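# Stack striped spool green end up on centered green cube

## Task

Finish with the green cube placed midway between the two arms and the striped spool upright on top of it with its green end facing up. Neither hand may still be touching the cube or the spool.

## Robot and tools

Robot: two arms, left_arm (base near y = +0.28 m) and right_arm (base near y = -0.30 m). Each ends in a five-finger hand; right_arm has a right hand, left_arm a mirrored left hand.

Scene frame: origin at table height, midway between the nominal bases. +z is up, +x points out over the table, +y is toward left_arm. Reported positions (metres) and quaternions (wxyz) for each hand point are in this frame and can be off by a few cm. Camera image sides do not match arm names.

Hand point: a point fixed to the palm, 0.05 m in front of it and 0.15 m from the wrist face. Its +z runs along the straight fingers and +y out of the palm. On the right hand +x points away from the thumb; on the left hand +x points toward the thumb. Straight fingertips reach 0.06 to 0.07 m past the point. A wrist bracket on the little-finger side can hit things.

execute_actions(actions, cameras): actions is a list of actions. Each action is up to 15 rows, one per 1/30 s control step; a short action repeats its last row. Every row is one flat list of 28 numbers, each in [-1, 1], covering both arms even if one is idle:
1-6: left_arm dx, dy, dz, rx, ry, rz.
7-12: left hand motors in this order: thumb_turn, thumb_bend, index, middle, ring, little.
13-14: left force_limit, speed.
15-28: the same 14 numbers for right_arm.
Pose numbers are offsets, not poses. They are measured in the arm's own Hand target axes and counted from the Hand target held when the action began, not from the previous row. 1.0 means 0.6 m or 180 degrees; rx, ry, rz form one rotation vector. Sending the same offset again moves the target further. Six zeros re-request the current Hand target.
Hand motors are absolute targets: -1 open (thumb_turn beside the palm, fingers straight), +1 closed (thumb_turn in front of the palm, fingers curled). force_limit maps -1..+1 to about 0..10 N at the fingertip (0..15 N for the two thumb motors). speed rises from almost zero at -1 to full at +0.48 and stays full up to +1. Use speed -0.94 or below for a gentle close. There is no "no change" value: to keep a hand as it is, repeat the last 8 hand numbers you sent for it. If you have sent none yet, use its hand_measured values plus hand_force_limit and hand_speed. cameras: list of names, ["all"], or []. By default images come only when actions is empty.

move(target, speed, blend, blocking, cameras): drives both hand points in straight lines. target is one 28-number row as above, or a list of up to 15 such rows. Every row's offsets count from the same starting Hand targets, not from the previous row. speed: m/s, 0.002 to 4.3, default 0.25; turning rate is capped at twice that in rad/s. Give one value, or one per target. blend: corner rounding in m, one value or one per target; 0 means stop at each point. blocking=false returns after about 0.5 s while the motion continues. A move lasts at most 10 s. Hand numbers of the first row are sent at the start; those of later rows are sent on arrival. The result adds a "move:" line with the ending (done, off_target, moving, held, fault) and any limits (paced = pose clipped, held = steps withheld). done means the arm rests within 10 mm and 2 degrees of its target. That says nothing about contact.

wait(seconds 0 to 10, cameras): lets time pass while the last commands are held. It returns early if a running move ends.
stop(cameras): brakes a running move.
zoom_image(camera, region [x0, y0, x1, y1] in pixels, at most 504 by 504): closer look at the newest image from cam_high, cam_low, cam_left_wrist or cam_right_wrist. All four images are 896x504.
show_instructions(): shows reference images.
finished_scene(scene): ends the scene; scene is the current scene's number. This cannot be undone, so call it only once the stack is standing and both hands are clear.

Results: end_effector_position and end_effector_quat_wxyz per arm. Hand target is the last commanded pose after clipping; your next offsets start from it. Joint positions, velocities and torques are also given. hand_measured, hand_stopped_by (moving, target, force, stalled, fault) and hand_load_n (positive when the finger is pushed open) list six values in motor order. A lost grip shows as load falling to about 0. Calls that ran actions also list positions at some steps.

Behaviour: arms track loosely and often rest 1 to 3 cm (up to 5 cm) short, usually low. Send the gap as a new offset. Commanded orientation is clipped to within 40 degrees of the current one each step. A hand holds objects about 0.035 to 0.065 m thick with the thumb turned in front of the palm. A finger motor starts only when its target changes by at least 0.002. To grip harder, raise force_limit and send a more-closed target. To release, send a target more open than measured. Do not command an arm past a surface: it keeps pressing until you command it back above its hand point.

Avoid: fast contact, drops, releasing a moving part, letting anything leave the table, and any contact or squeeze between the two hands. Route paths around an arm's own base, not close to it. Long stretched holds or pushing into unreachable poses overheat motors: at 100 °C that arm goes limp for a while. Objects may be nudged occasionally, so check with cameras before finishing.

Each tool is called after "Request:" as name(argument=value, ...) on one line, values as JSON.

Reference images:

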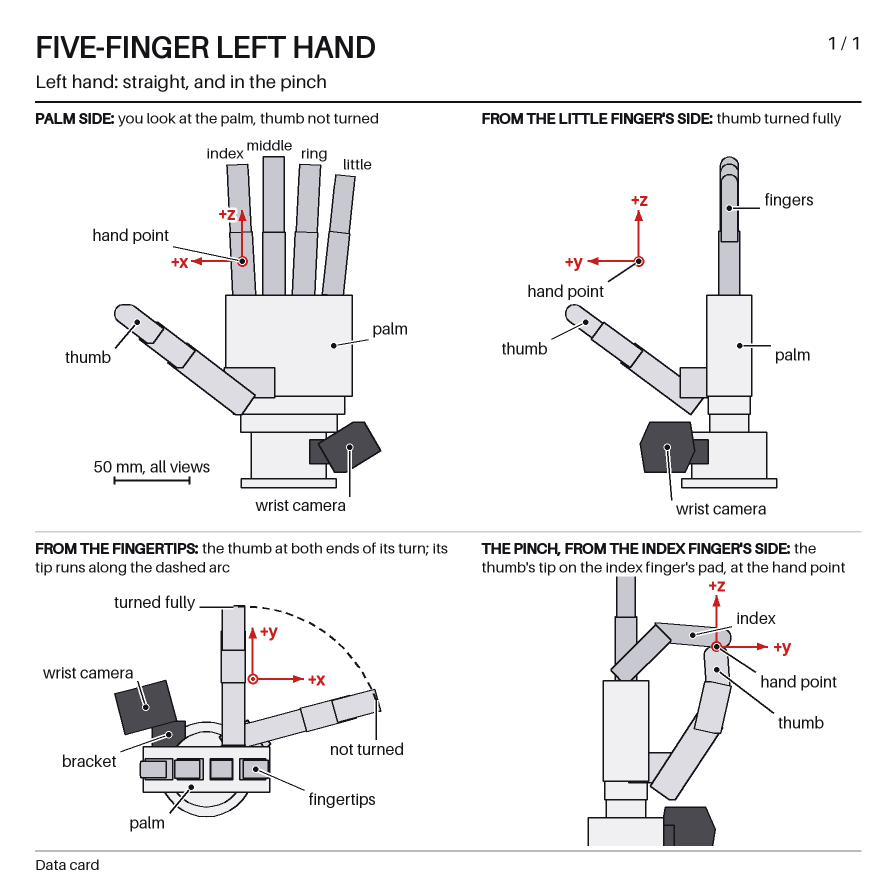

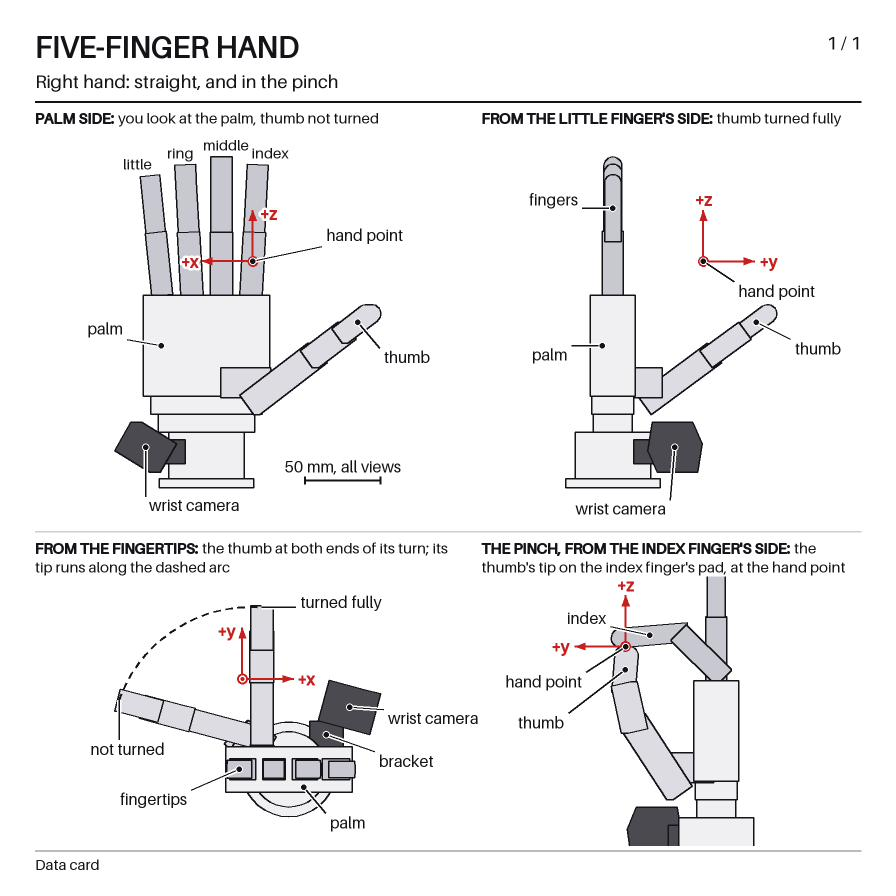

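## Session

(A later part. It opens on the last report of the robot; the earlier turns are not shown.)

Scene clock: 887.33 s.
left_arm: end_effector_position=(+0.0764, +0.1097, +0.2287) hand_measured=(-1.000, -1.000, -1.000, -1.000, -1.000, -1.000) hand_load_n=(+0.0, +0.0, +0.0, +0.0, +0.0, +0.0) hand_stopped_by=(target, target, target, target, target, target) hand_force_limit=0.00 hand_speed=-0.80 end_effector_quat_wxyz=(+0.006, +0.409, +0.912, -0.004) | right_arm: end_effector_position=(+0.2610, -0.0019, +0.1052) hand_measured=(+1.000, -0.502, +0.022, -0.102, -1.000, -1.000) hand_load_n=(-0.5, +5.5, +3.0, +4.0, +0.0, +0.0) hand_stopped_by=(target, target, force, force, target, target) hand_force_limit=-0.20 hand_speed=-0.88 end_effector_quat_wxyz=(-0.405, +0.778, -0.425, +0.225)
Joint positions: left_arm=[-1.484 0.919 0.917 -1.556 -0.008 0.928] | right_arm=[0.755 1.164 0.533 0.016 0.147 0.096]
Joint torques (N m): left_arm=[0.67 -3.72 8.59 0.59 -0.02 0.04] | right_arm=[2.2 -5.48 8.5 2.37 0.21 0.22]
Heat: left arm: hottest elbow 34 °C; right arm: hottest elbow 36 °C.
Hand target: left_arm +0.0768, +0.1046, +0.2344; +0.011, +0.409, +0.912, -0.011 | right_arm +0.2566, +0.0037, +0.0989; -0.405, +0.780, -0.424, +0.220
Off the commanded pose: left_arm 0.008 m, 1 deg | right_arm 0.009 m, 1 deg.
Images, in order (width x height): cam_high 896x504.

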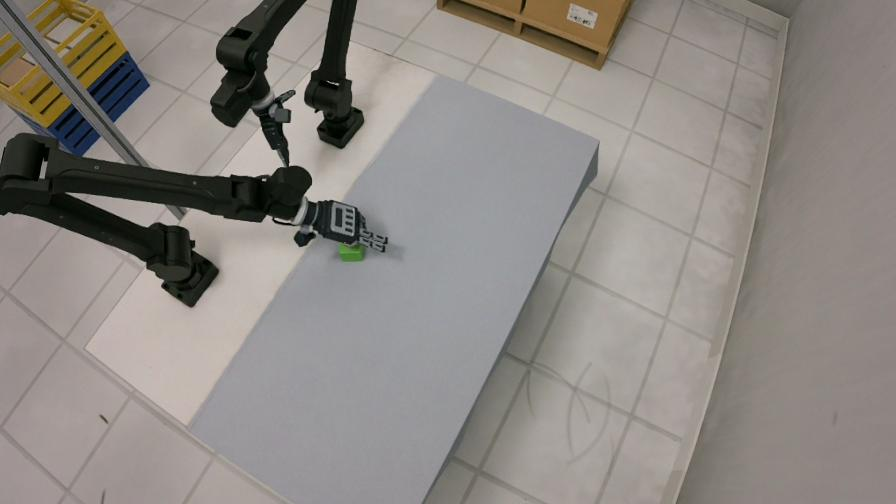

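Request:
move(target=[0,0,0,0,0,0,-1,-1,-1,-1,-1,-1,0.0,-0.8, 0.0085,0.021,-0.0067,0,0,0,1,-0.5,0.3,0.3,-1,-1,-0.2,-0.88], speed=0.05, cameras=["cam_high","cam_right_wrist","cam_low"])

Request:
zoom_image(camera="cam_right_wrist", region=[480, 80, 680, 280])

Request:
zoom_image(camera="cam_low", region=[530, 185, 580, 235])

Request:
zoom_image(camera="cam_high", region=[325, 220, 375, 270])

Scene clock: 929.30 s.
left_arm: end_effector_position=(+0.0764, +0.1097, +0.2287) hand_measured=(-1.000, -1.000, -1.000, -1.000, -1.000, -1.000) hand_load_n=(+0.5, +0.0, +0.0, +0.0, +0.0, +0.0) hand_stopped_by=(target, target, target, target, target, target) hand_force_limit=0.00 hand_speed=-0.80 end_effector_quat_wxyz=(+0.006, +0.409, +0.912, -0.004) | right_arm: end_effector_position=(+0.2524, -0.0089, +0.0917) hand_measured=(+1.000, -0.502, +0.022, -0.102, -1.000, -1.000) hand_load_n=(-0.5, +5.5, +3.0, +4.0, +0.0, +0.0) hand_stopped_by=(target, target, force, force, target, target) hand_force_limit=-0.20 hand_speed=-0.88 end_effector_quat_wxyz=(-0.400, +0.781, -0.425, +0.222)
Joint positions: left_arm=[-1.484 0.919 0.917 -1.556 -0.008 0.928] | right_arm=[0.755 1.164 0.497 0.04 0.144 0.096]
Joint torques (N m): left_arm=[0.79 -3.72 8.68 0.58 -0.02 0.04] | right_arm=[1.38 -6.36 8.14 2.37 -0.01 0.16]
Heat: left arm: hottest elbow 34 °C; right arm: hottest elbow 36 °C.
Hand target: left_arm +0.0768, +0.1046, +0.2344; +0.011, +0.409, +0.912, -0.011 | right_arm +0.2506, -0.0063, +0.0909; -0.405, +0.780, -0.424, +0.220
Off the commanded pose: left_arm 0.008 m, 1 deg | right_arm 0.003 m, 1 deg.
move: done
Images, in order (width x height): cam_high 896x504, cam_low 896x504, cam_right_wrist 896x504.

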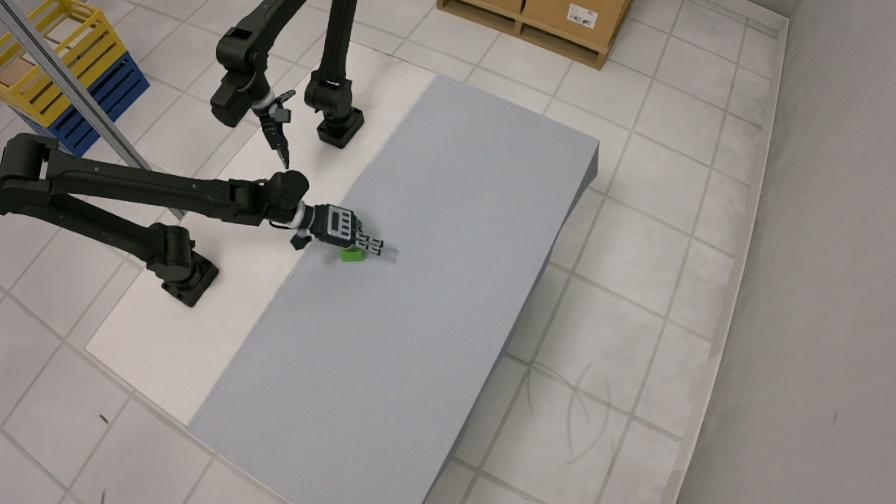

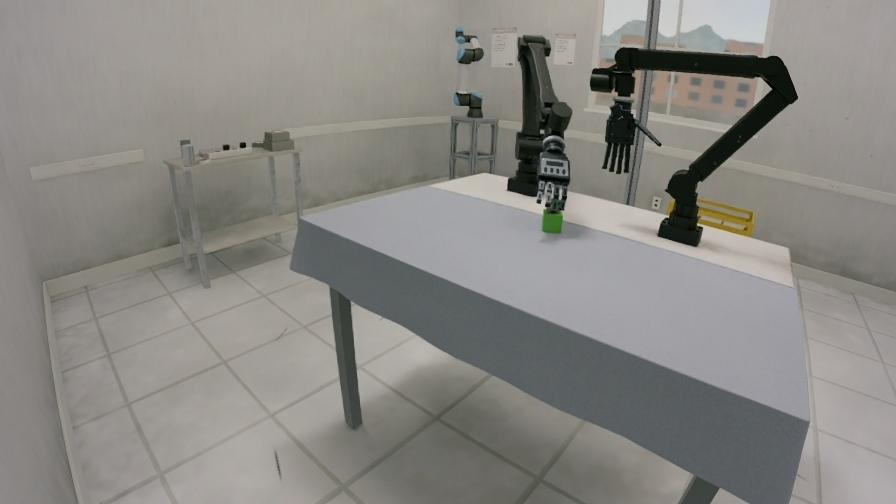

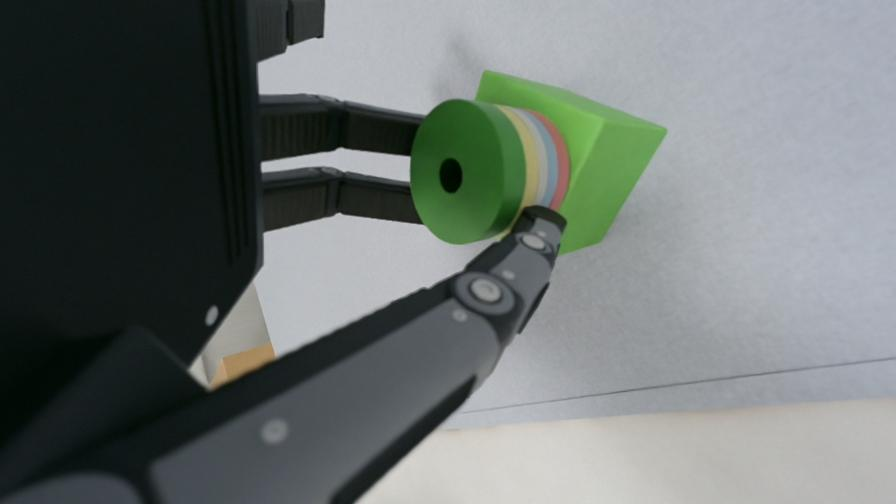

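Scaled by 2.520.

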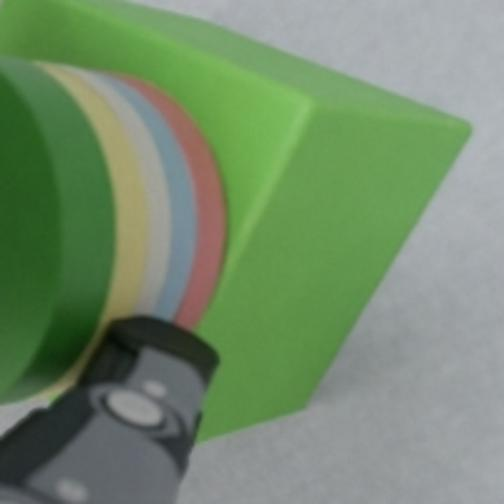

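Scaled by 10.080.

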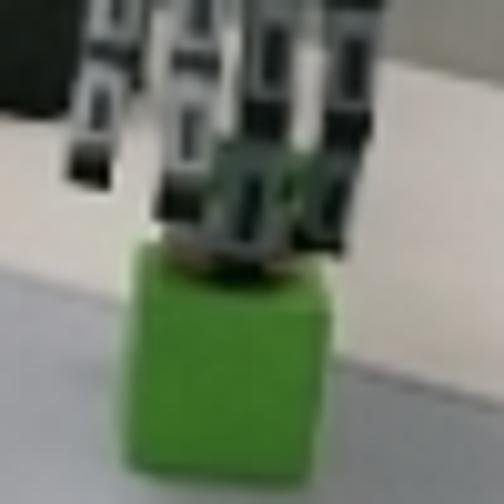

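Scaled by 10.080.

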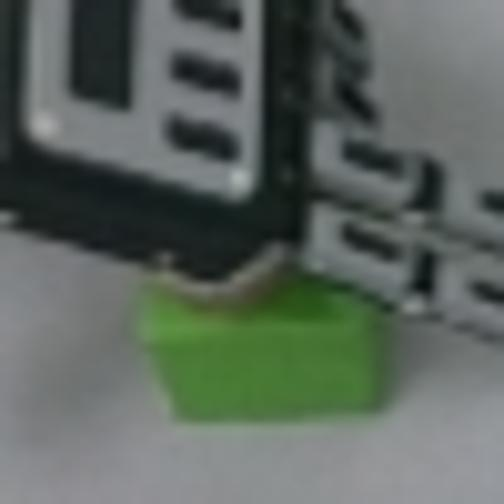

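Request:
move(target=[0,0,0,0,0,0,-1,-1,-1,-1,-1,-1,0.0,-0.8, -0.0012,-0.0137,0.0108,0,0,0,1,-0.5,0.3,0.3,-1,-1,-0.2,-0.88], speed=0.05, cameras=["cam_high","cam_right_wrist","cam_low"])

Request:
zoom_image(camera="cam_right_wrist", region=[460, 60, 660, 260])

Request:
zoom_image(camera="cam_low", region=[530, 185, 580, 235])

Request:
zoom_image(camera="cam_high", region=[325, 220, 375, 270])

Scene clock: 974.57 s.
left_arm: end_effector_position=(+0.0764, +0.1097, +0.2287) hand_measured=(-1.000, -1.000, -1.000, -1.000, -1.000, -1.000) hand_load_n=(+0.0, +0.0, +0.0, +0.0, +0.0, +0.0) hand_stopped_by=(target, target, target, target, target, target) hand_force_limit=0.00 hand_speed=-0.80 end_effector_quat_wxyz=(+0.006, +0.409, +0.912, -0.004) | right_arm: end_effector_position=(+0.2516, -0.0088, +0.0888) hand_measured=(+1.000, -0.502, +0.022, -0.102, -1.000, -1.000) hand_load_n=(-0.5, +5.5, +3.0, +4.0, +0.0, +0.0) hand_stopped_by=(target, target, force, force, target, target) hand_force_limit=-0.20 hand_speed=-0.88 end_effector_quat_wxyz=(-0.398, +0.783, -0.425, +0.220)
Joint positions: left_arm=[-1.484 0.919 0.917 -1.556 -0.008 0.928] | right_arm=[0.755 1.171 0.497 0.04 0.141 0.096]
Joint torques (N m): left_arm=[0.79 -3.78 8.66 0.54 -0.02 0.04] | right_arm=[1.2 -5.3 10.47 2.21 -0.02 0.13]
Heat: left arm: hottest elbow 34 °C; right arm: hottest elbow 37 °C.
Hand target: left_arm +0.0768, +0.1046, +0.2344; +0.011, +0.409, +0.912, -0.011 | right_arm +0.2586, -0.0002, +0.0940; -0.405, +0.779, -0.424, +0.220
Off the commanded pose: left_arm 0.008 m, 1 deg | right_arm 0.012 m, 1 deg.
move: off_target (right_arm)
Images, in order (width x height): cam_high 896x504, cam_low 896x504, cam_right_wrist 896x504.

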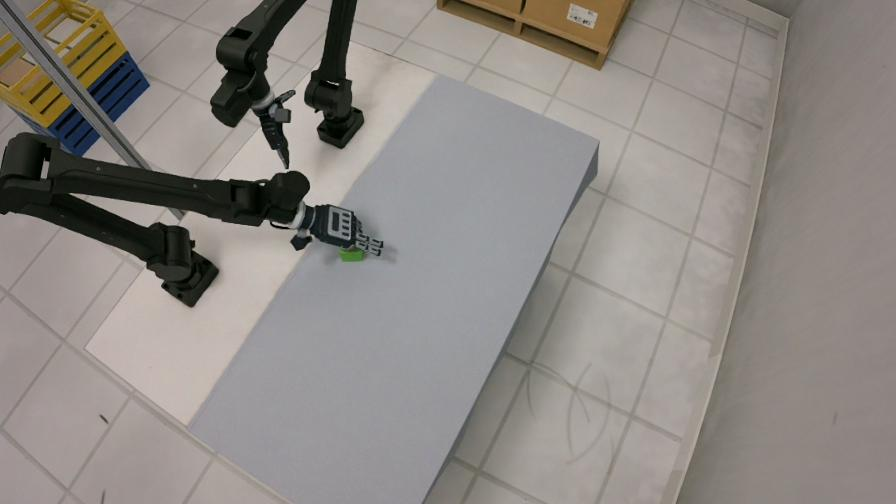

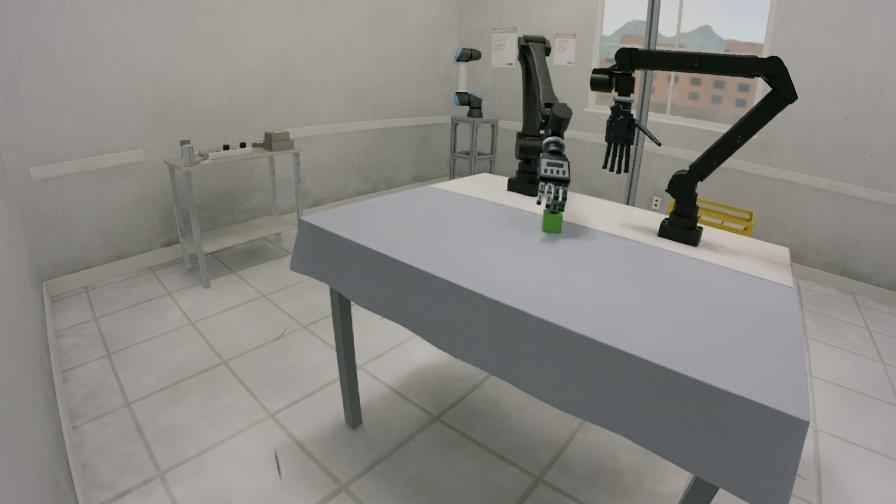

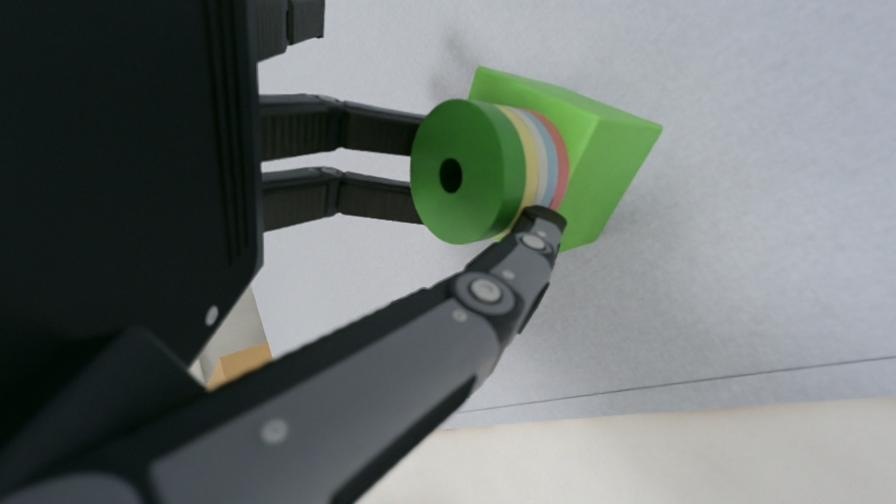

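Scaled by 2.520.

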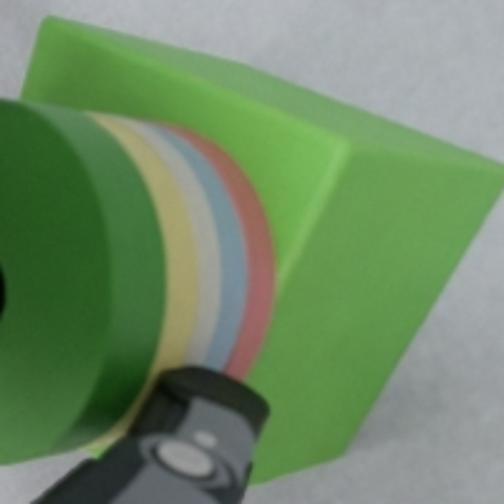

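Scaled by 10.080.

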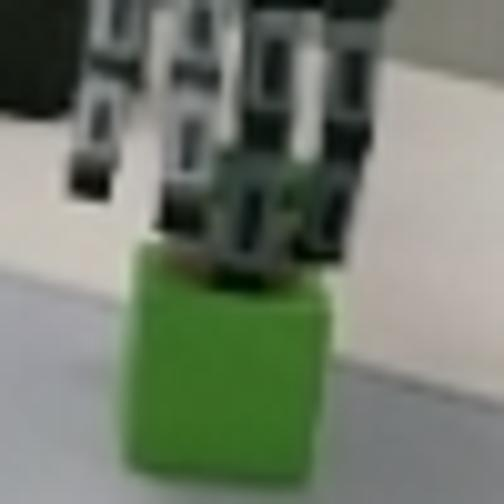

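Scaled by 10.080.

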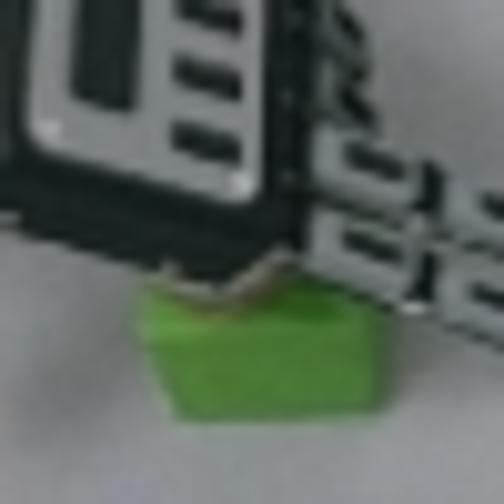

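Request:
move(target=[[0,0,0,0,0,0,-1,-1,-1,-1,-1,-1,0.0,-0.8, -0.0032,-0.0239,-0.0182,0,0,0,1,-0.5,0.3,0.3,-1,-1,-0.2,-0.88],[0,0,0,0,0,0,-1,-1,-1,-1,-1,-1,0.0,-0.8, -0.0052,0.0068,-0.0024,0,0,0,1,-0.5,0.3,0.3,-1,-1,-0.2,-0.88]], speed=0.05, cameras=["cam_high","cam_right_wrist","cam_low"])

Request:
zoom_image(camera="cam_right_wrist", region=[480, 60, 680, 260])

Request:
zoom_image(camera="cam_low", region=[530, 185, 580, 235])

Request:
zoom_image(camera="cam_high", region=[325, 220, 375, 270])

Scene clock: 993.37 s.
left_arm: end_effector_position=(+0.0764, +0.1097, +0.2287) hand_measured=(-1.000, -1.000, -1.000, -1.000, -1.000, -1.000) hand_load_n=(+0.0, +0.0, +0.0, +0.0, +0.0, +0.0) hand_stopped_by=(target, target, target, target, target, target) hand_force_limit=0.00 hand_speed=-0.80 end_effector_quat_wxyz=(+0.006, +0.409, +0.912, -0.004) | right_arm: end_effector_position=(+0.2538, -0.0081, +0.0916) hand_measured=(+1.000, -0.502, +0.022, -0.102, -1.000, -1.000) hand_load_n=(-0.5, +5.5, +3.0, +4.0, +0.0, +0.0) hand_stopped_by=(target, target, force, force, target, target) hand_force_limit=-0.20 hand_speed=-0.88 end_effector_quat_wxyz=(-0.400, +0.781, -0.425, +0.223)
Joint positions: left_arm=[-1.484 0.919 0.917 -1.556 -0.008 0.928] | right_arm=[0.755 1.169 0.5 0.043 0.146 0.096]
Joint torques (N m): left_arm=[0.56 -3.78 8.66 0.51 -0.02 0.04] | right_arm=[2.08 -5.3 9.33 2.35 0.22 0.21]
Heat: left arm: hottest elbow 34 °C; right arm: hottest elbow 38 °C.
Hand target: left_arm +0.0768, +0.1046, +0.2344; +0.011, +0.409, +0.912, -0.011 | right_arm +0.2538, +0.0004, +0.0913; -0.405, +0.780, -0.424, +0.220
Off the commanded pose: left_arm 0.008 m, 1 deg | right_arm 0.009 m, 1 deg.
move: done
Images, in order (width x height): cam_high 896x504, cam_low 896x504, cam_right_wrist 896x504.

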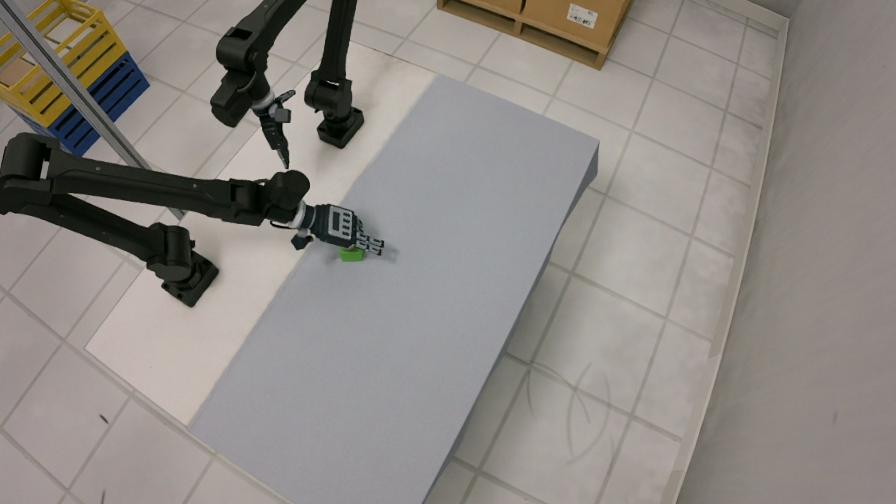

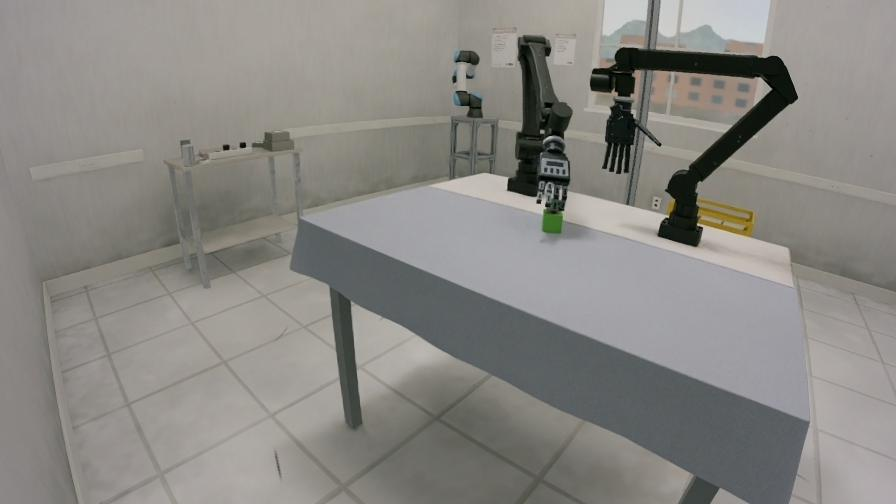

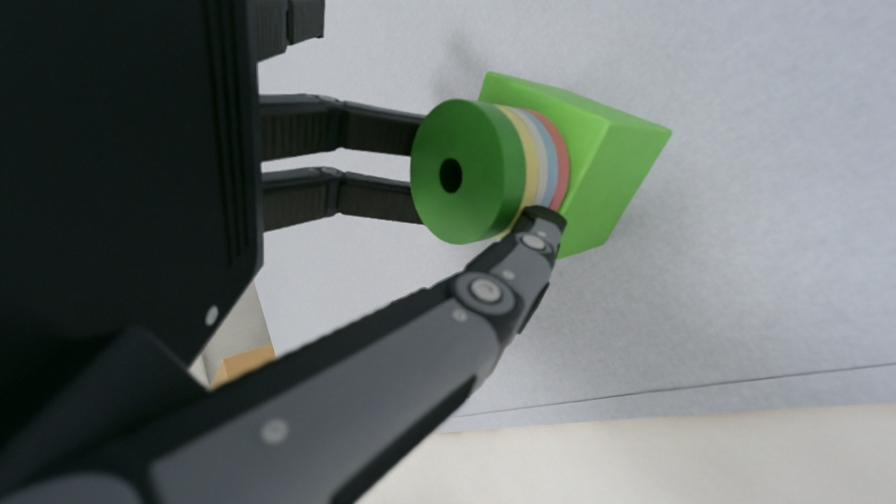

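Scaled by 2.520.

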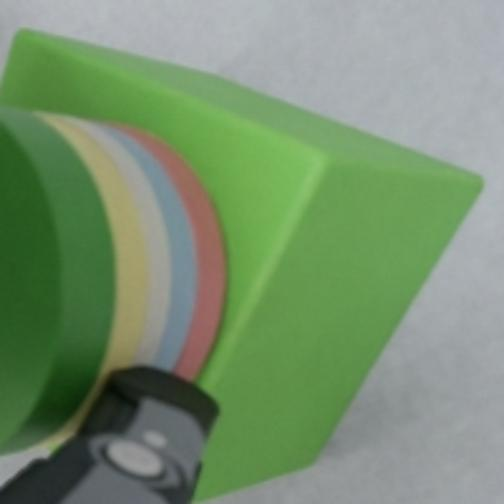

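Scaled by 10.080.

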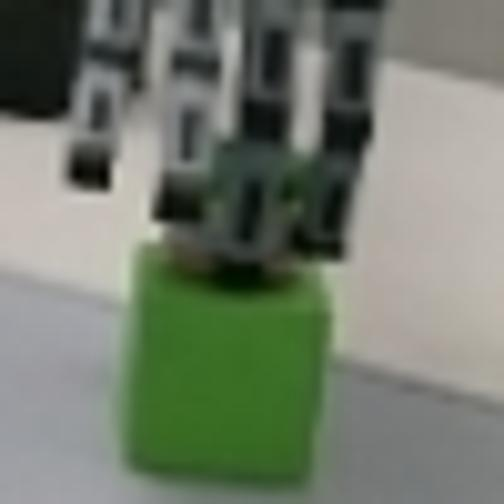

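Scaled by 10.080.

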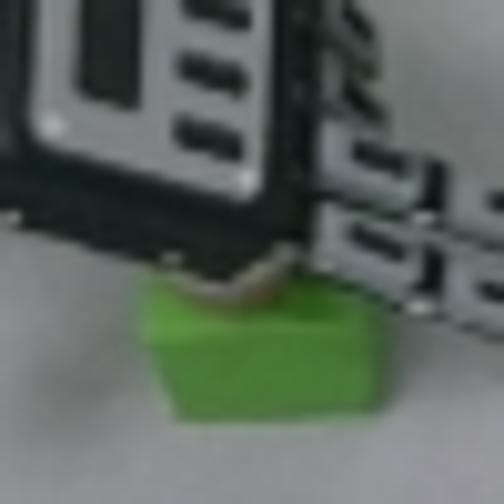

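Request:
move(target=[0,0,0,0,0,0,-1,-1,-1,-1,-1,-1,0.0,-0.8, -0.0027,0.0005,0.0125,0,0,0,1,-0.5,0.3,0.3,-1,-1,-0.2,-0.88], speed=0.04, cameras=["cam_high","cam_right_wrist","cam_low"])

Request:
zoom_image(camera="cam_right_wrist", region=[480, 60, 680, 260])

Request:
zoom_image(camera="cam_low", region=[530, 185, 580, 235])

Request:
zoom_image(camera="cam_high", region=[325, 220, 375, 270])

Scene clock: 1012.90 s.
left_arm: end_effector_position=(+0.0764, +0.1097, +0.2287) hand_measured=(-1.000, -1.000, -1.000, -1.000, -1.000, -1.000) hand_load_n=(+0.0, +0.0, +0.0, +0.0, +0.0, +0.0) hand_stopped_by=(target, target, target, target, target, target) hand_force_limit=0.00 hand_speed=-0.80 end_effector_quat_wxyz=(+0.006, +0.409, +0.912, -0.004) | right_arm: end_effector_position=(+0.2570, -0.0053, +0.0882) hand_measured=(+1.000, -0.502, +0.022, -0.102, -1.000, -1.000) hand_load_n=(-0.5, +5.0, +3.0, +4.0, -0.5, +0.0) hand_stopped_by=(target, target, force, force, target, target) hand_force_limit=-0.20 hand_speed=-0.88 end_effector_quat_wxyz=(-0.403, +0.779, -0.425, +0.224)
Joint positions: left_arm=[-1.484 0.919 0.917 -1.556 -0.008 0.928] | right_arm=[0.756 1.191 0.5 0.07 0.148 0.097]
Joint torques (N m): left_arm=[0.79 -3.78 8.58 0.58 -0.03 0.04] | right_arm=[2.2 -4.72 9.89 2.19 0.2 0.21]
Heat: left arm: hottest elbow 34 °C; right arm: hottest elbow 37 °C.
Hand target: left_arm +0.0768, +0.1046, +0.2344; +0.011, +0.409, +0.912, -0.011 | right_arm +0.2579, +0.0050, +0.0868; -0.405, +0.780, -0.424, +0.220
Off the commanded pose: left_arm 0.008 m, 1 deg | right_arm 0.010 m, 1 deg.
move: done
Images, in order (width x height): cam_high 896x504, cam_low 896x504, cam_right_wrist 896x504.

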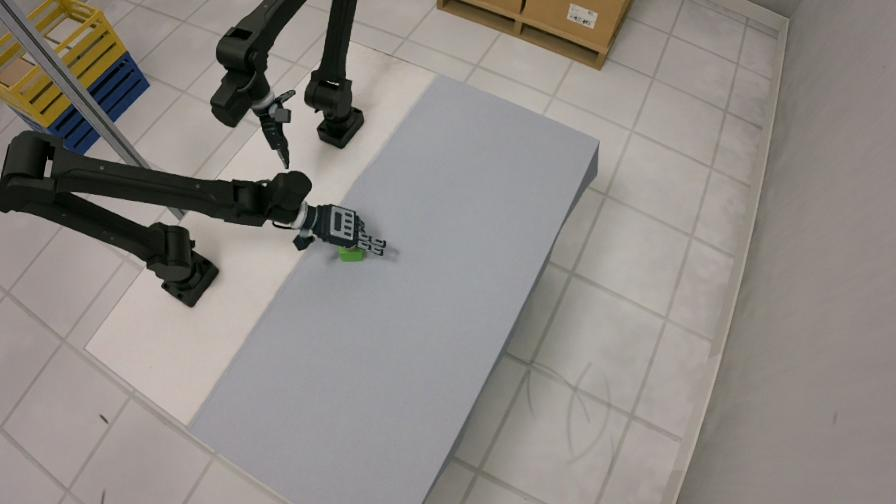

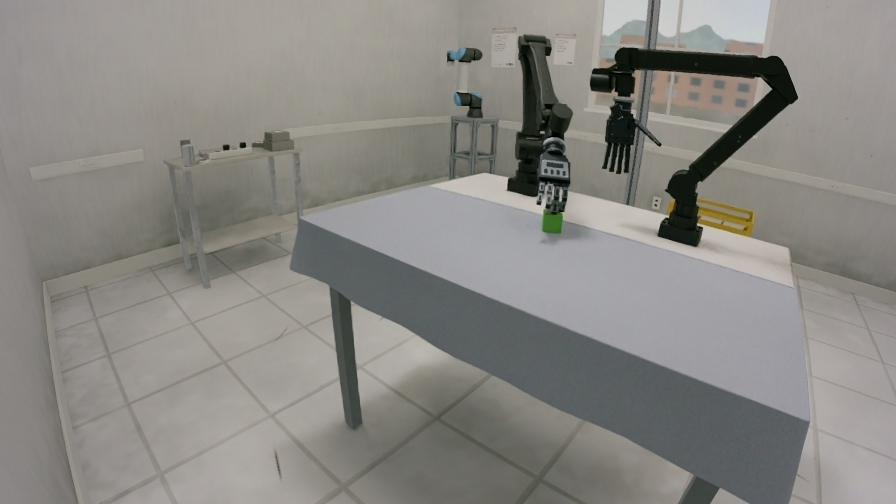

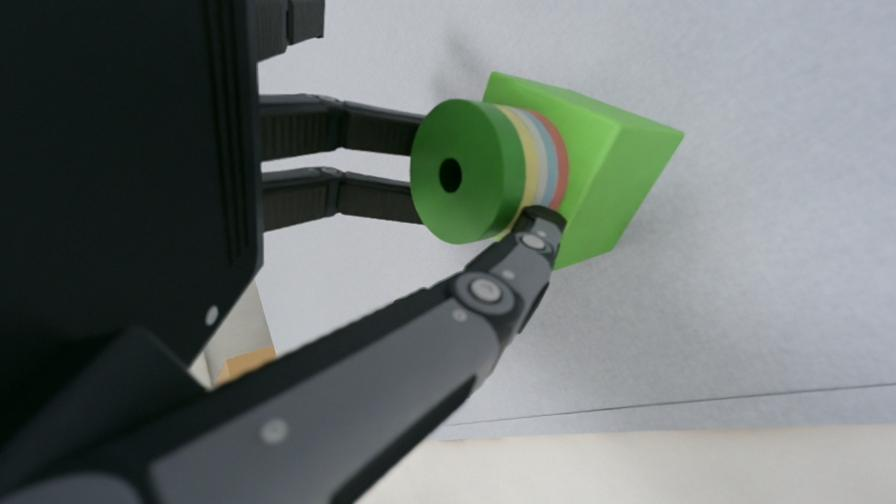

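Scaled by 2.520.

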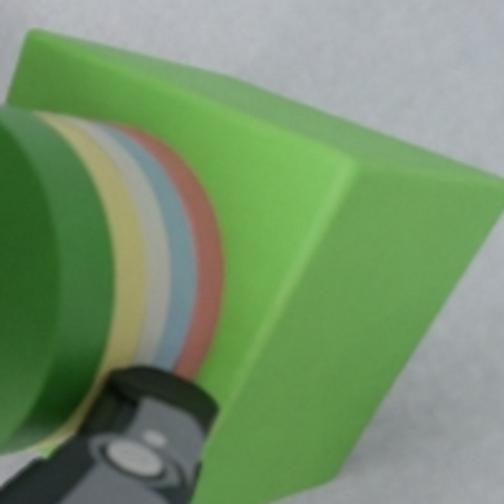

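Scaled by 10.080.

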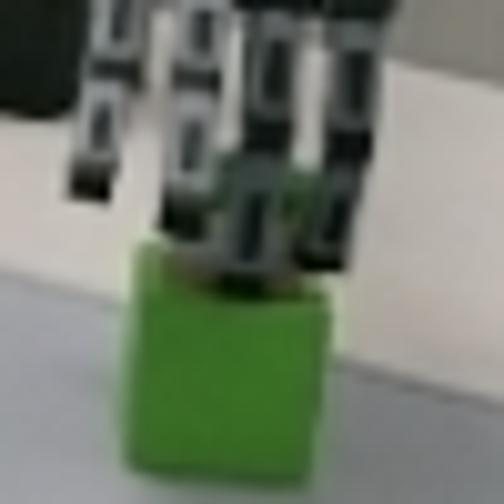

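Scaled by 10.080.

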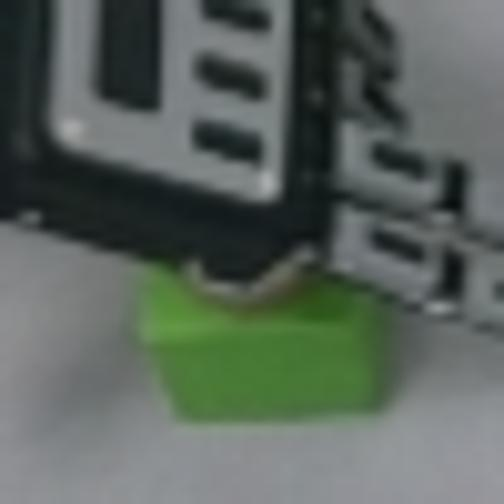

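Request:
move(target=[[0,0,0,0,0,0,-1,-1,-1,-1,-1,-1,0.0,-0.8, 0,-0.0041,-0.0029,0,0,0,1,-0.5,0.3,0.3,-1,-1,-0.2,-0.88],[0,0,0,0,0,0,-1,-1,-1,-1,-1,-1,0.0,-0.8, 0,-0.0041,-0.0029,0,0,0,1,-1,-0.5,-0.5,-1,-1,-0.2,-0.8]], speed=0.04, cameras=["cam_high","cam_right_wrist","cam_low"])

Request:
zoom_image(camera="cam_low", region=[530, 185, 580, 235])

Scene clock: 1043.07 s.
left_arm: end_effector_position=(+0.0764, +0.1097, +0.2287) hand_measured=(-1.000, -1.000, -1.000, -1.000, -1.000, -1.000) hand_load_n=(+0.0, +0.0, +0.0, +0.0, +0.0, +0.0) hand_stopped_by=(target, target, target, target, target, target) hand_force_limit=0.00 hand_speed=-0.80 end_effector_quat_wxyz=(+0.006, +0.409, +0.912, -0.004) | right_arm: end_effector_position=(+0.2569, -0.0052, +0.0878) hand_measured=(+1.000, -1.000, -0.500, -0.500, -1.000, -1.000) hand_load_n=(+0.0, +0.0, +0.0, +0.0, +0.0, +0.0) hand_stopped_by=(target, target, target, target, target, target) hand_force_limit=-0.20 hand_speed=-0.80 end_effector_quat_wxyz=(-0.403, +0.779, -0.425, +0.224)
Joint positions: left_arm=[-1.484 0.919 0.917 -1.556 -0.008 0.928] | right_arm=[0.756 1.192 0.5 0.071 0.148 0.097]
Joint torques (N m): left_arm=[0.73 -3.66 8.64 0.53 -0.02 0.04] | right_arm=[2.08 -5.48 10.26 1.76 0.2 0.21]
Heat: left arm: hottest elbow 34 °C; right arm: hottest elbow 38 °C.
Hand target: left_arm +0.0768, +0.1046, +0.2344; +0.011, +0.409, +0.912, -0.011 | right_arm +0.2579, +0.0050, +0.0898; -0.405, +0.780, -0.424, +0.220
Off the commanded pose: left_arm 0.008 m, 1 deg | right_arm 0.010 m, 1 deg.
move: done
Images, in order (width x height): cam_high 896x504, cam_low 896x504, cam_right_wrist 896x504.

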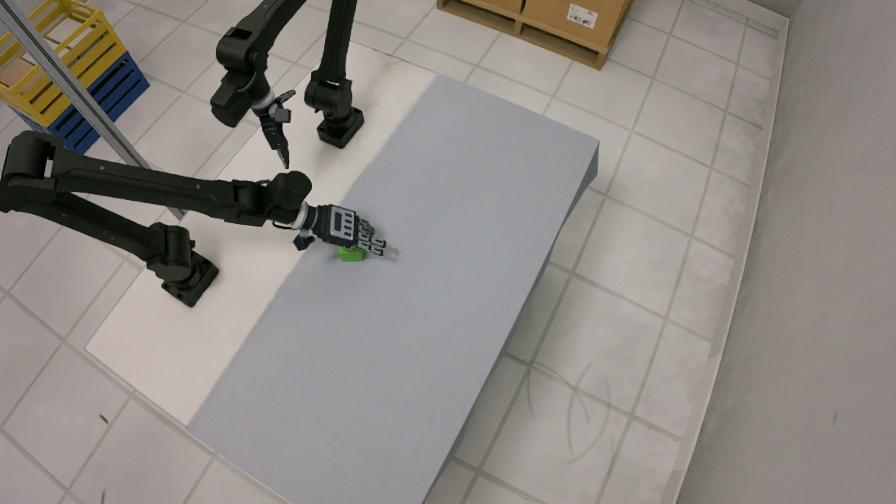

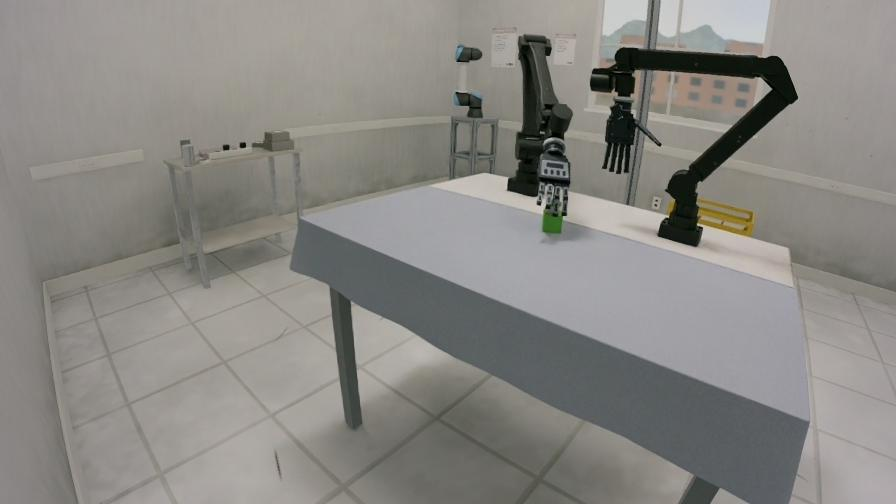

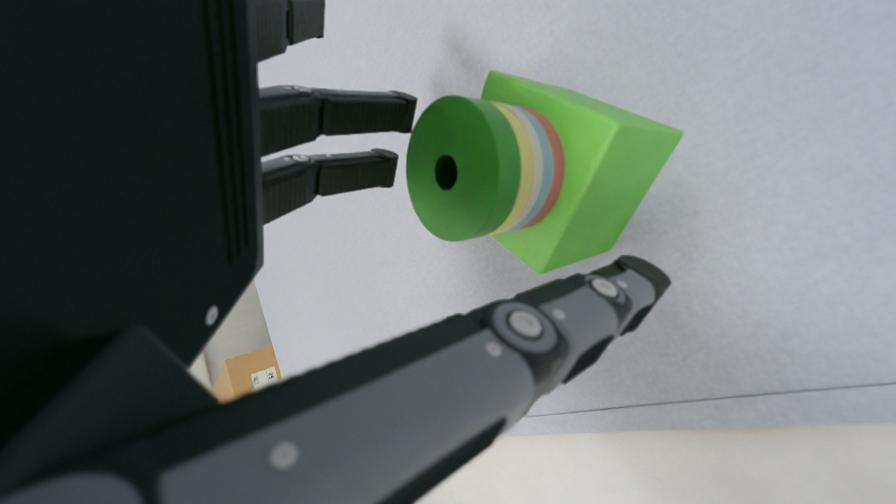

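Scaled by 10.080.

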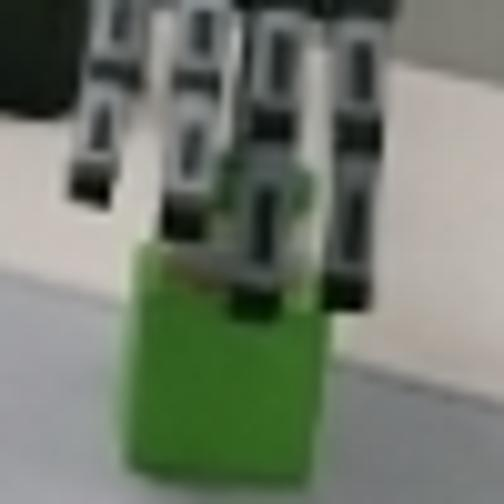

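Request:
move(target=[[0,0,0,0,0,0,-1,-1,-1,-1,-1,-1,0.0,-0.8, 0,-0.001,0.001,0,0,0,1,-1,-1,-1,-1,-1,-0.2,-0.5],[0,0,0,0,0,0,-1,-1,-1,-1,-1,-1,0.0,-0.8, 0,-0.187,-0.111,0,0,0,1,-1,-1,-1,-1,-1,-0.2,-0.5],[0,0,0,0,0,0,-1,-1,-1,-1,-1,-1,0.0,-0.8, 0,-0.072,-0.275,0,0,0,1,-1,-1,-1,-1,-1,-0.2,-0.5]], speed=[0.04,0.12,0.2], blend=[0,0.02,0], cameras=["cam_high","cam_right_wrist","cam_low"])

Request:
zoom_image(camera="cam_low", region=[520, 185, 580, 245])

Request:
zoom_image(camera="cam_high", region=[320, 215, 380, 275])

Scene clock: 1061.00 s.
left_arm: end_effector_position=(+0.0764, +0.1097, +0.2287) hand_measured=(-1.000, -1.000, -1.000, -1.000, -1.000, -1.000) hand_load_n=(+0.0, +0.0, +0.0, +0.0, +0.0, +0.0) hand_stopped_by=(target, target, target, target, target, target) hand_force_limit=0.00 hand_speed=-0.80 end_effector_quat_wxyz=(+0.006, +0.409, +0.912, -0.004) | right_arm: end_effector_position=(+0.1723, -0.0558, +0.2228) hand_measured=(+1.000, -1.000, -1.000, -1.000, -1.000, -1.000) hand_load_n=(+0.0, +0.0, +0.0, +0.0, +0.0, +0.0) hand_stopped_by=(target, target, target, target, target, target) hand_force_limit=-0.20 hand_speed=-0.50 end_effector_quat_wxyz=(-0.406, +0.777, -0.424, +0.225)
Joint positions: left_arm=[-1.484 0.919 0.917 -1.556 -0.008 0.928] | right_arm=[0.855 0.646 0.607 -0.584 0.229 0.155]
Joint torques (N m): left_arm=[0.73 -3.84 8.61 0.55 -0.02 0.04] | right_arm=[2.14 -2.61 10.25 1.43 0.26 0.21]
Heat: left arm: hottest elbow 34 °C; right arm: hottest elbow 38 °C.
Hand target: left_arm +0.0768, +0.1046, +0.2344; +0.011, +0.409, +0.912, -0.011 | right_arm +0.1655, -0.0551, +0.2200; -0.405, +0.780, -0.424, +0.220
Off the commanded pose: left_arm 0.008 m, 1 deg | right_arm 0.007 m, 1 deg.
move: done
Images, in order (width x height): cam_high 896x504, cam_low 896x504, cam_right_wrist 896x504.

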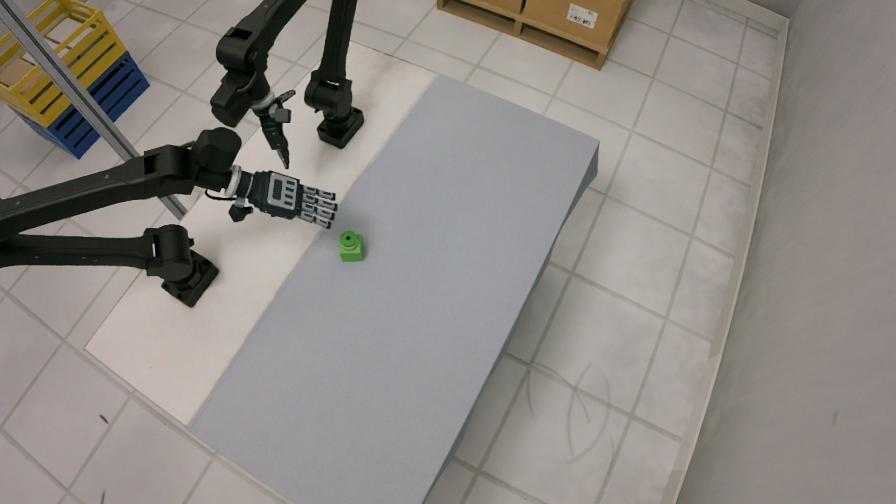

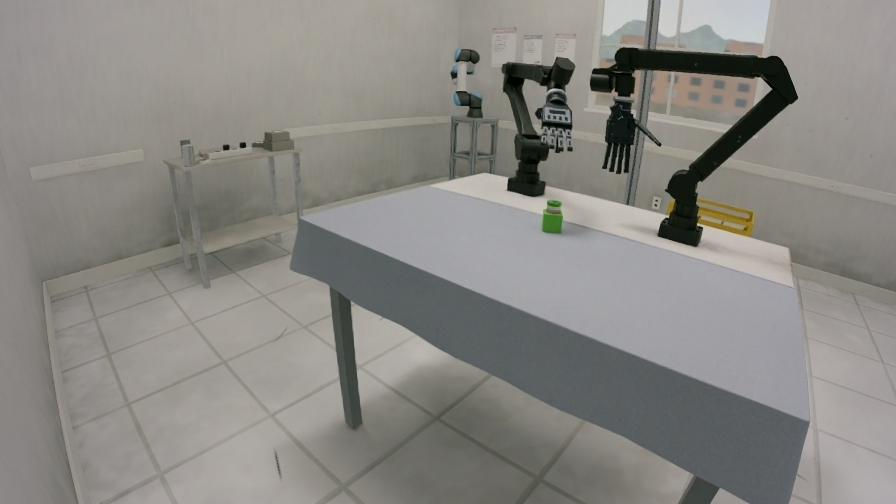

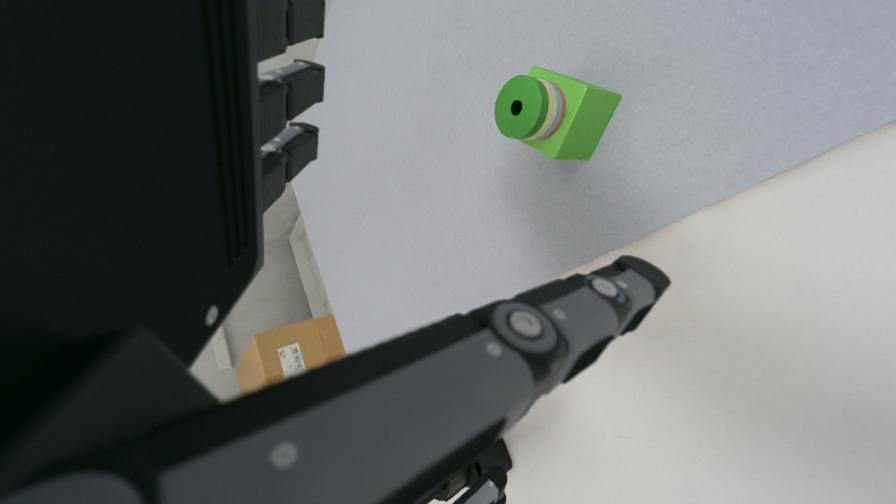

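Scaled by 8.400.

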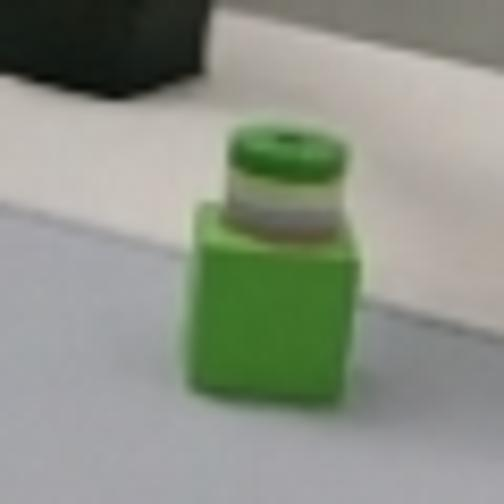

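Scaled by 8.400.

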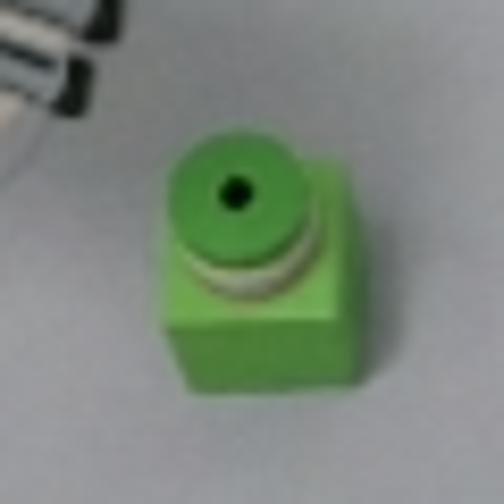

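Request:
finished_scene(scene=3)

The scene is finished: the task was done.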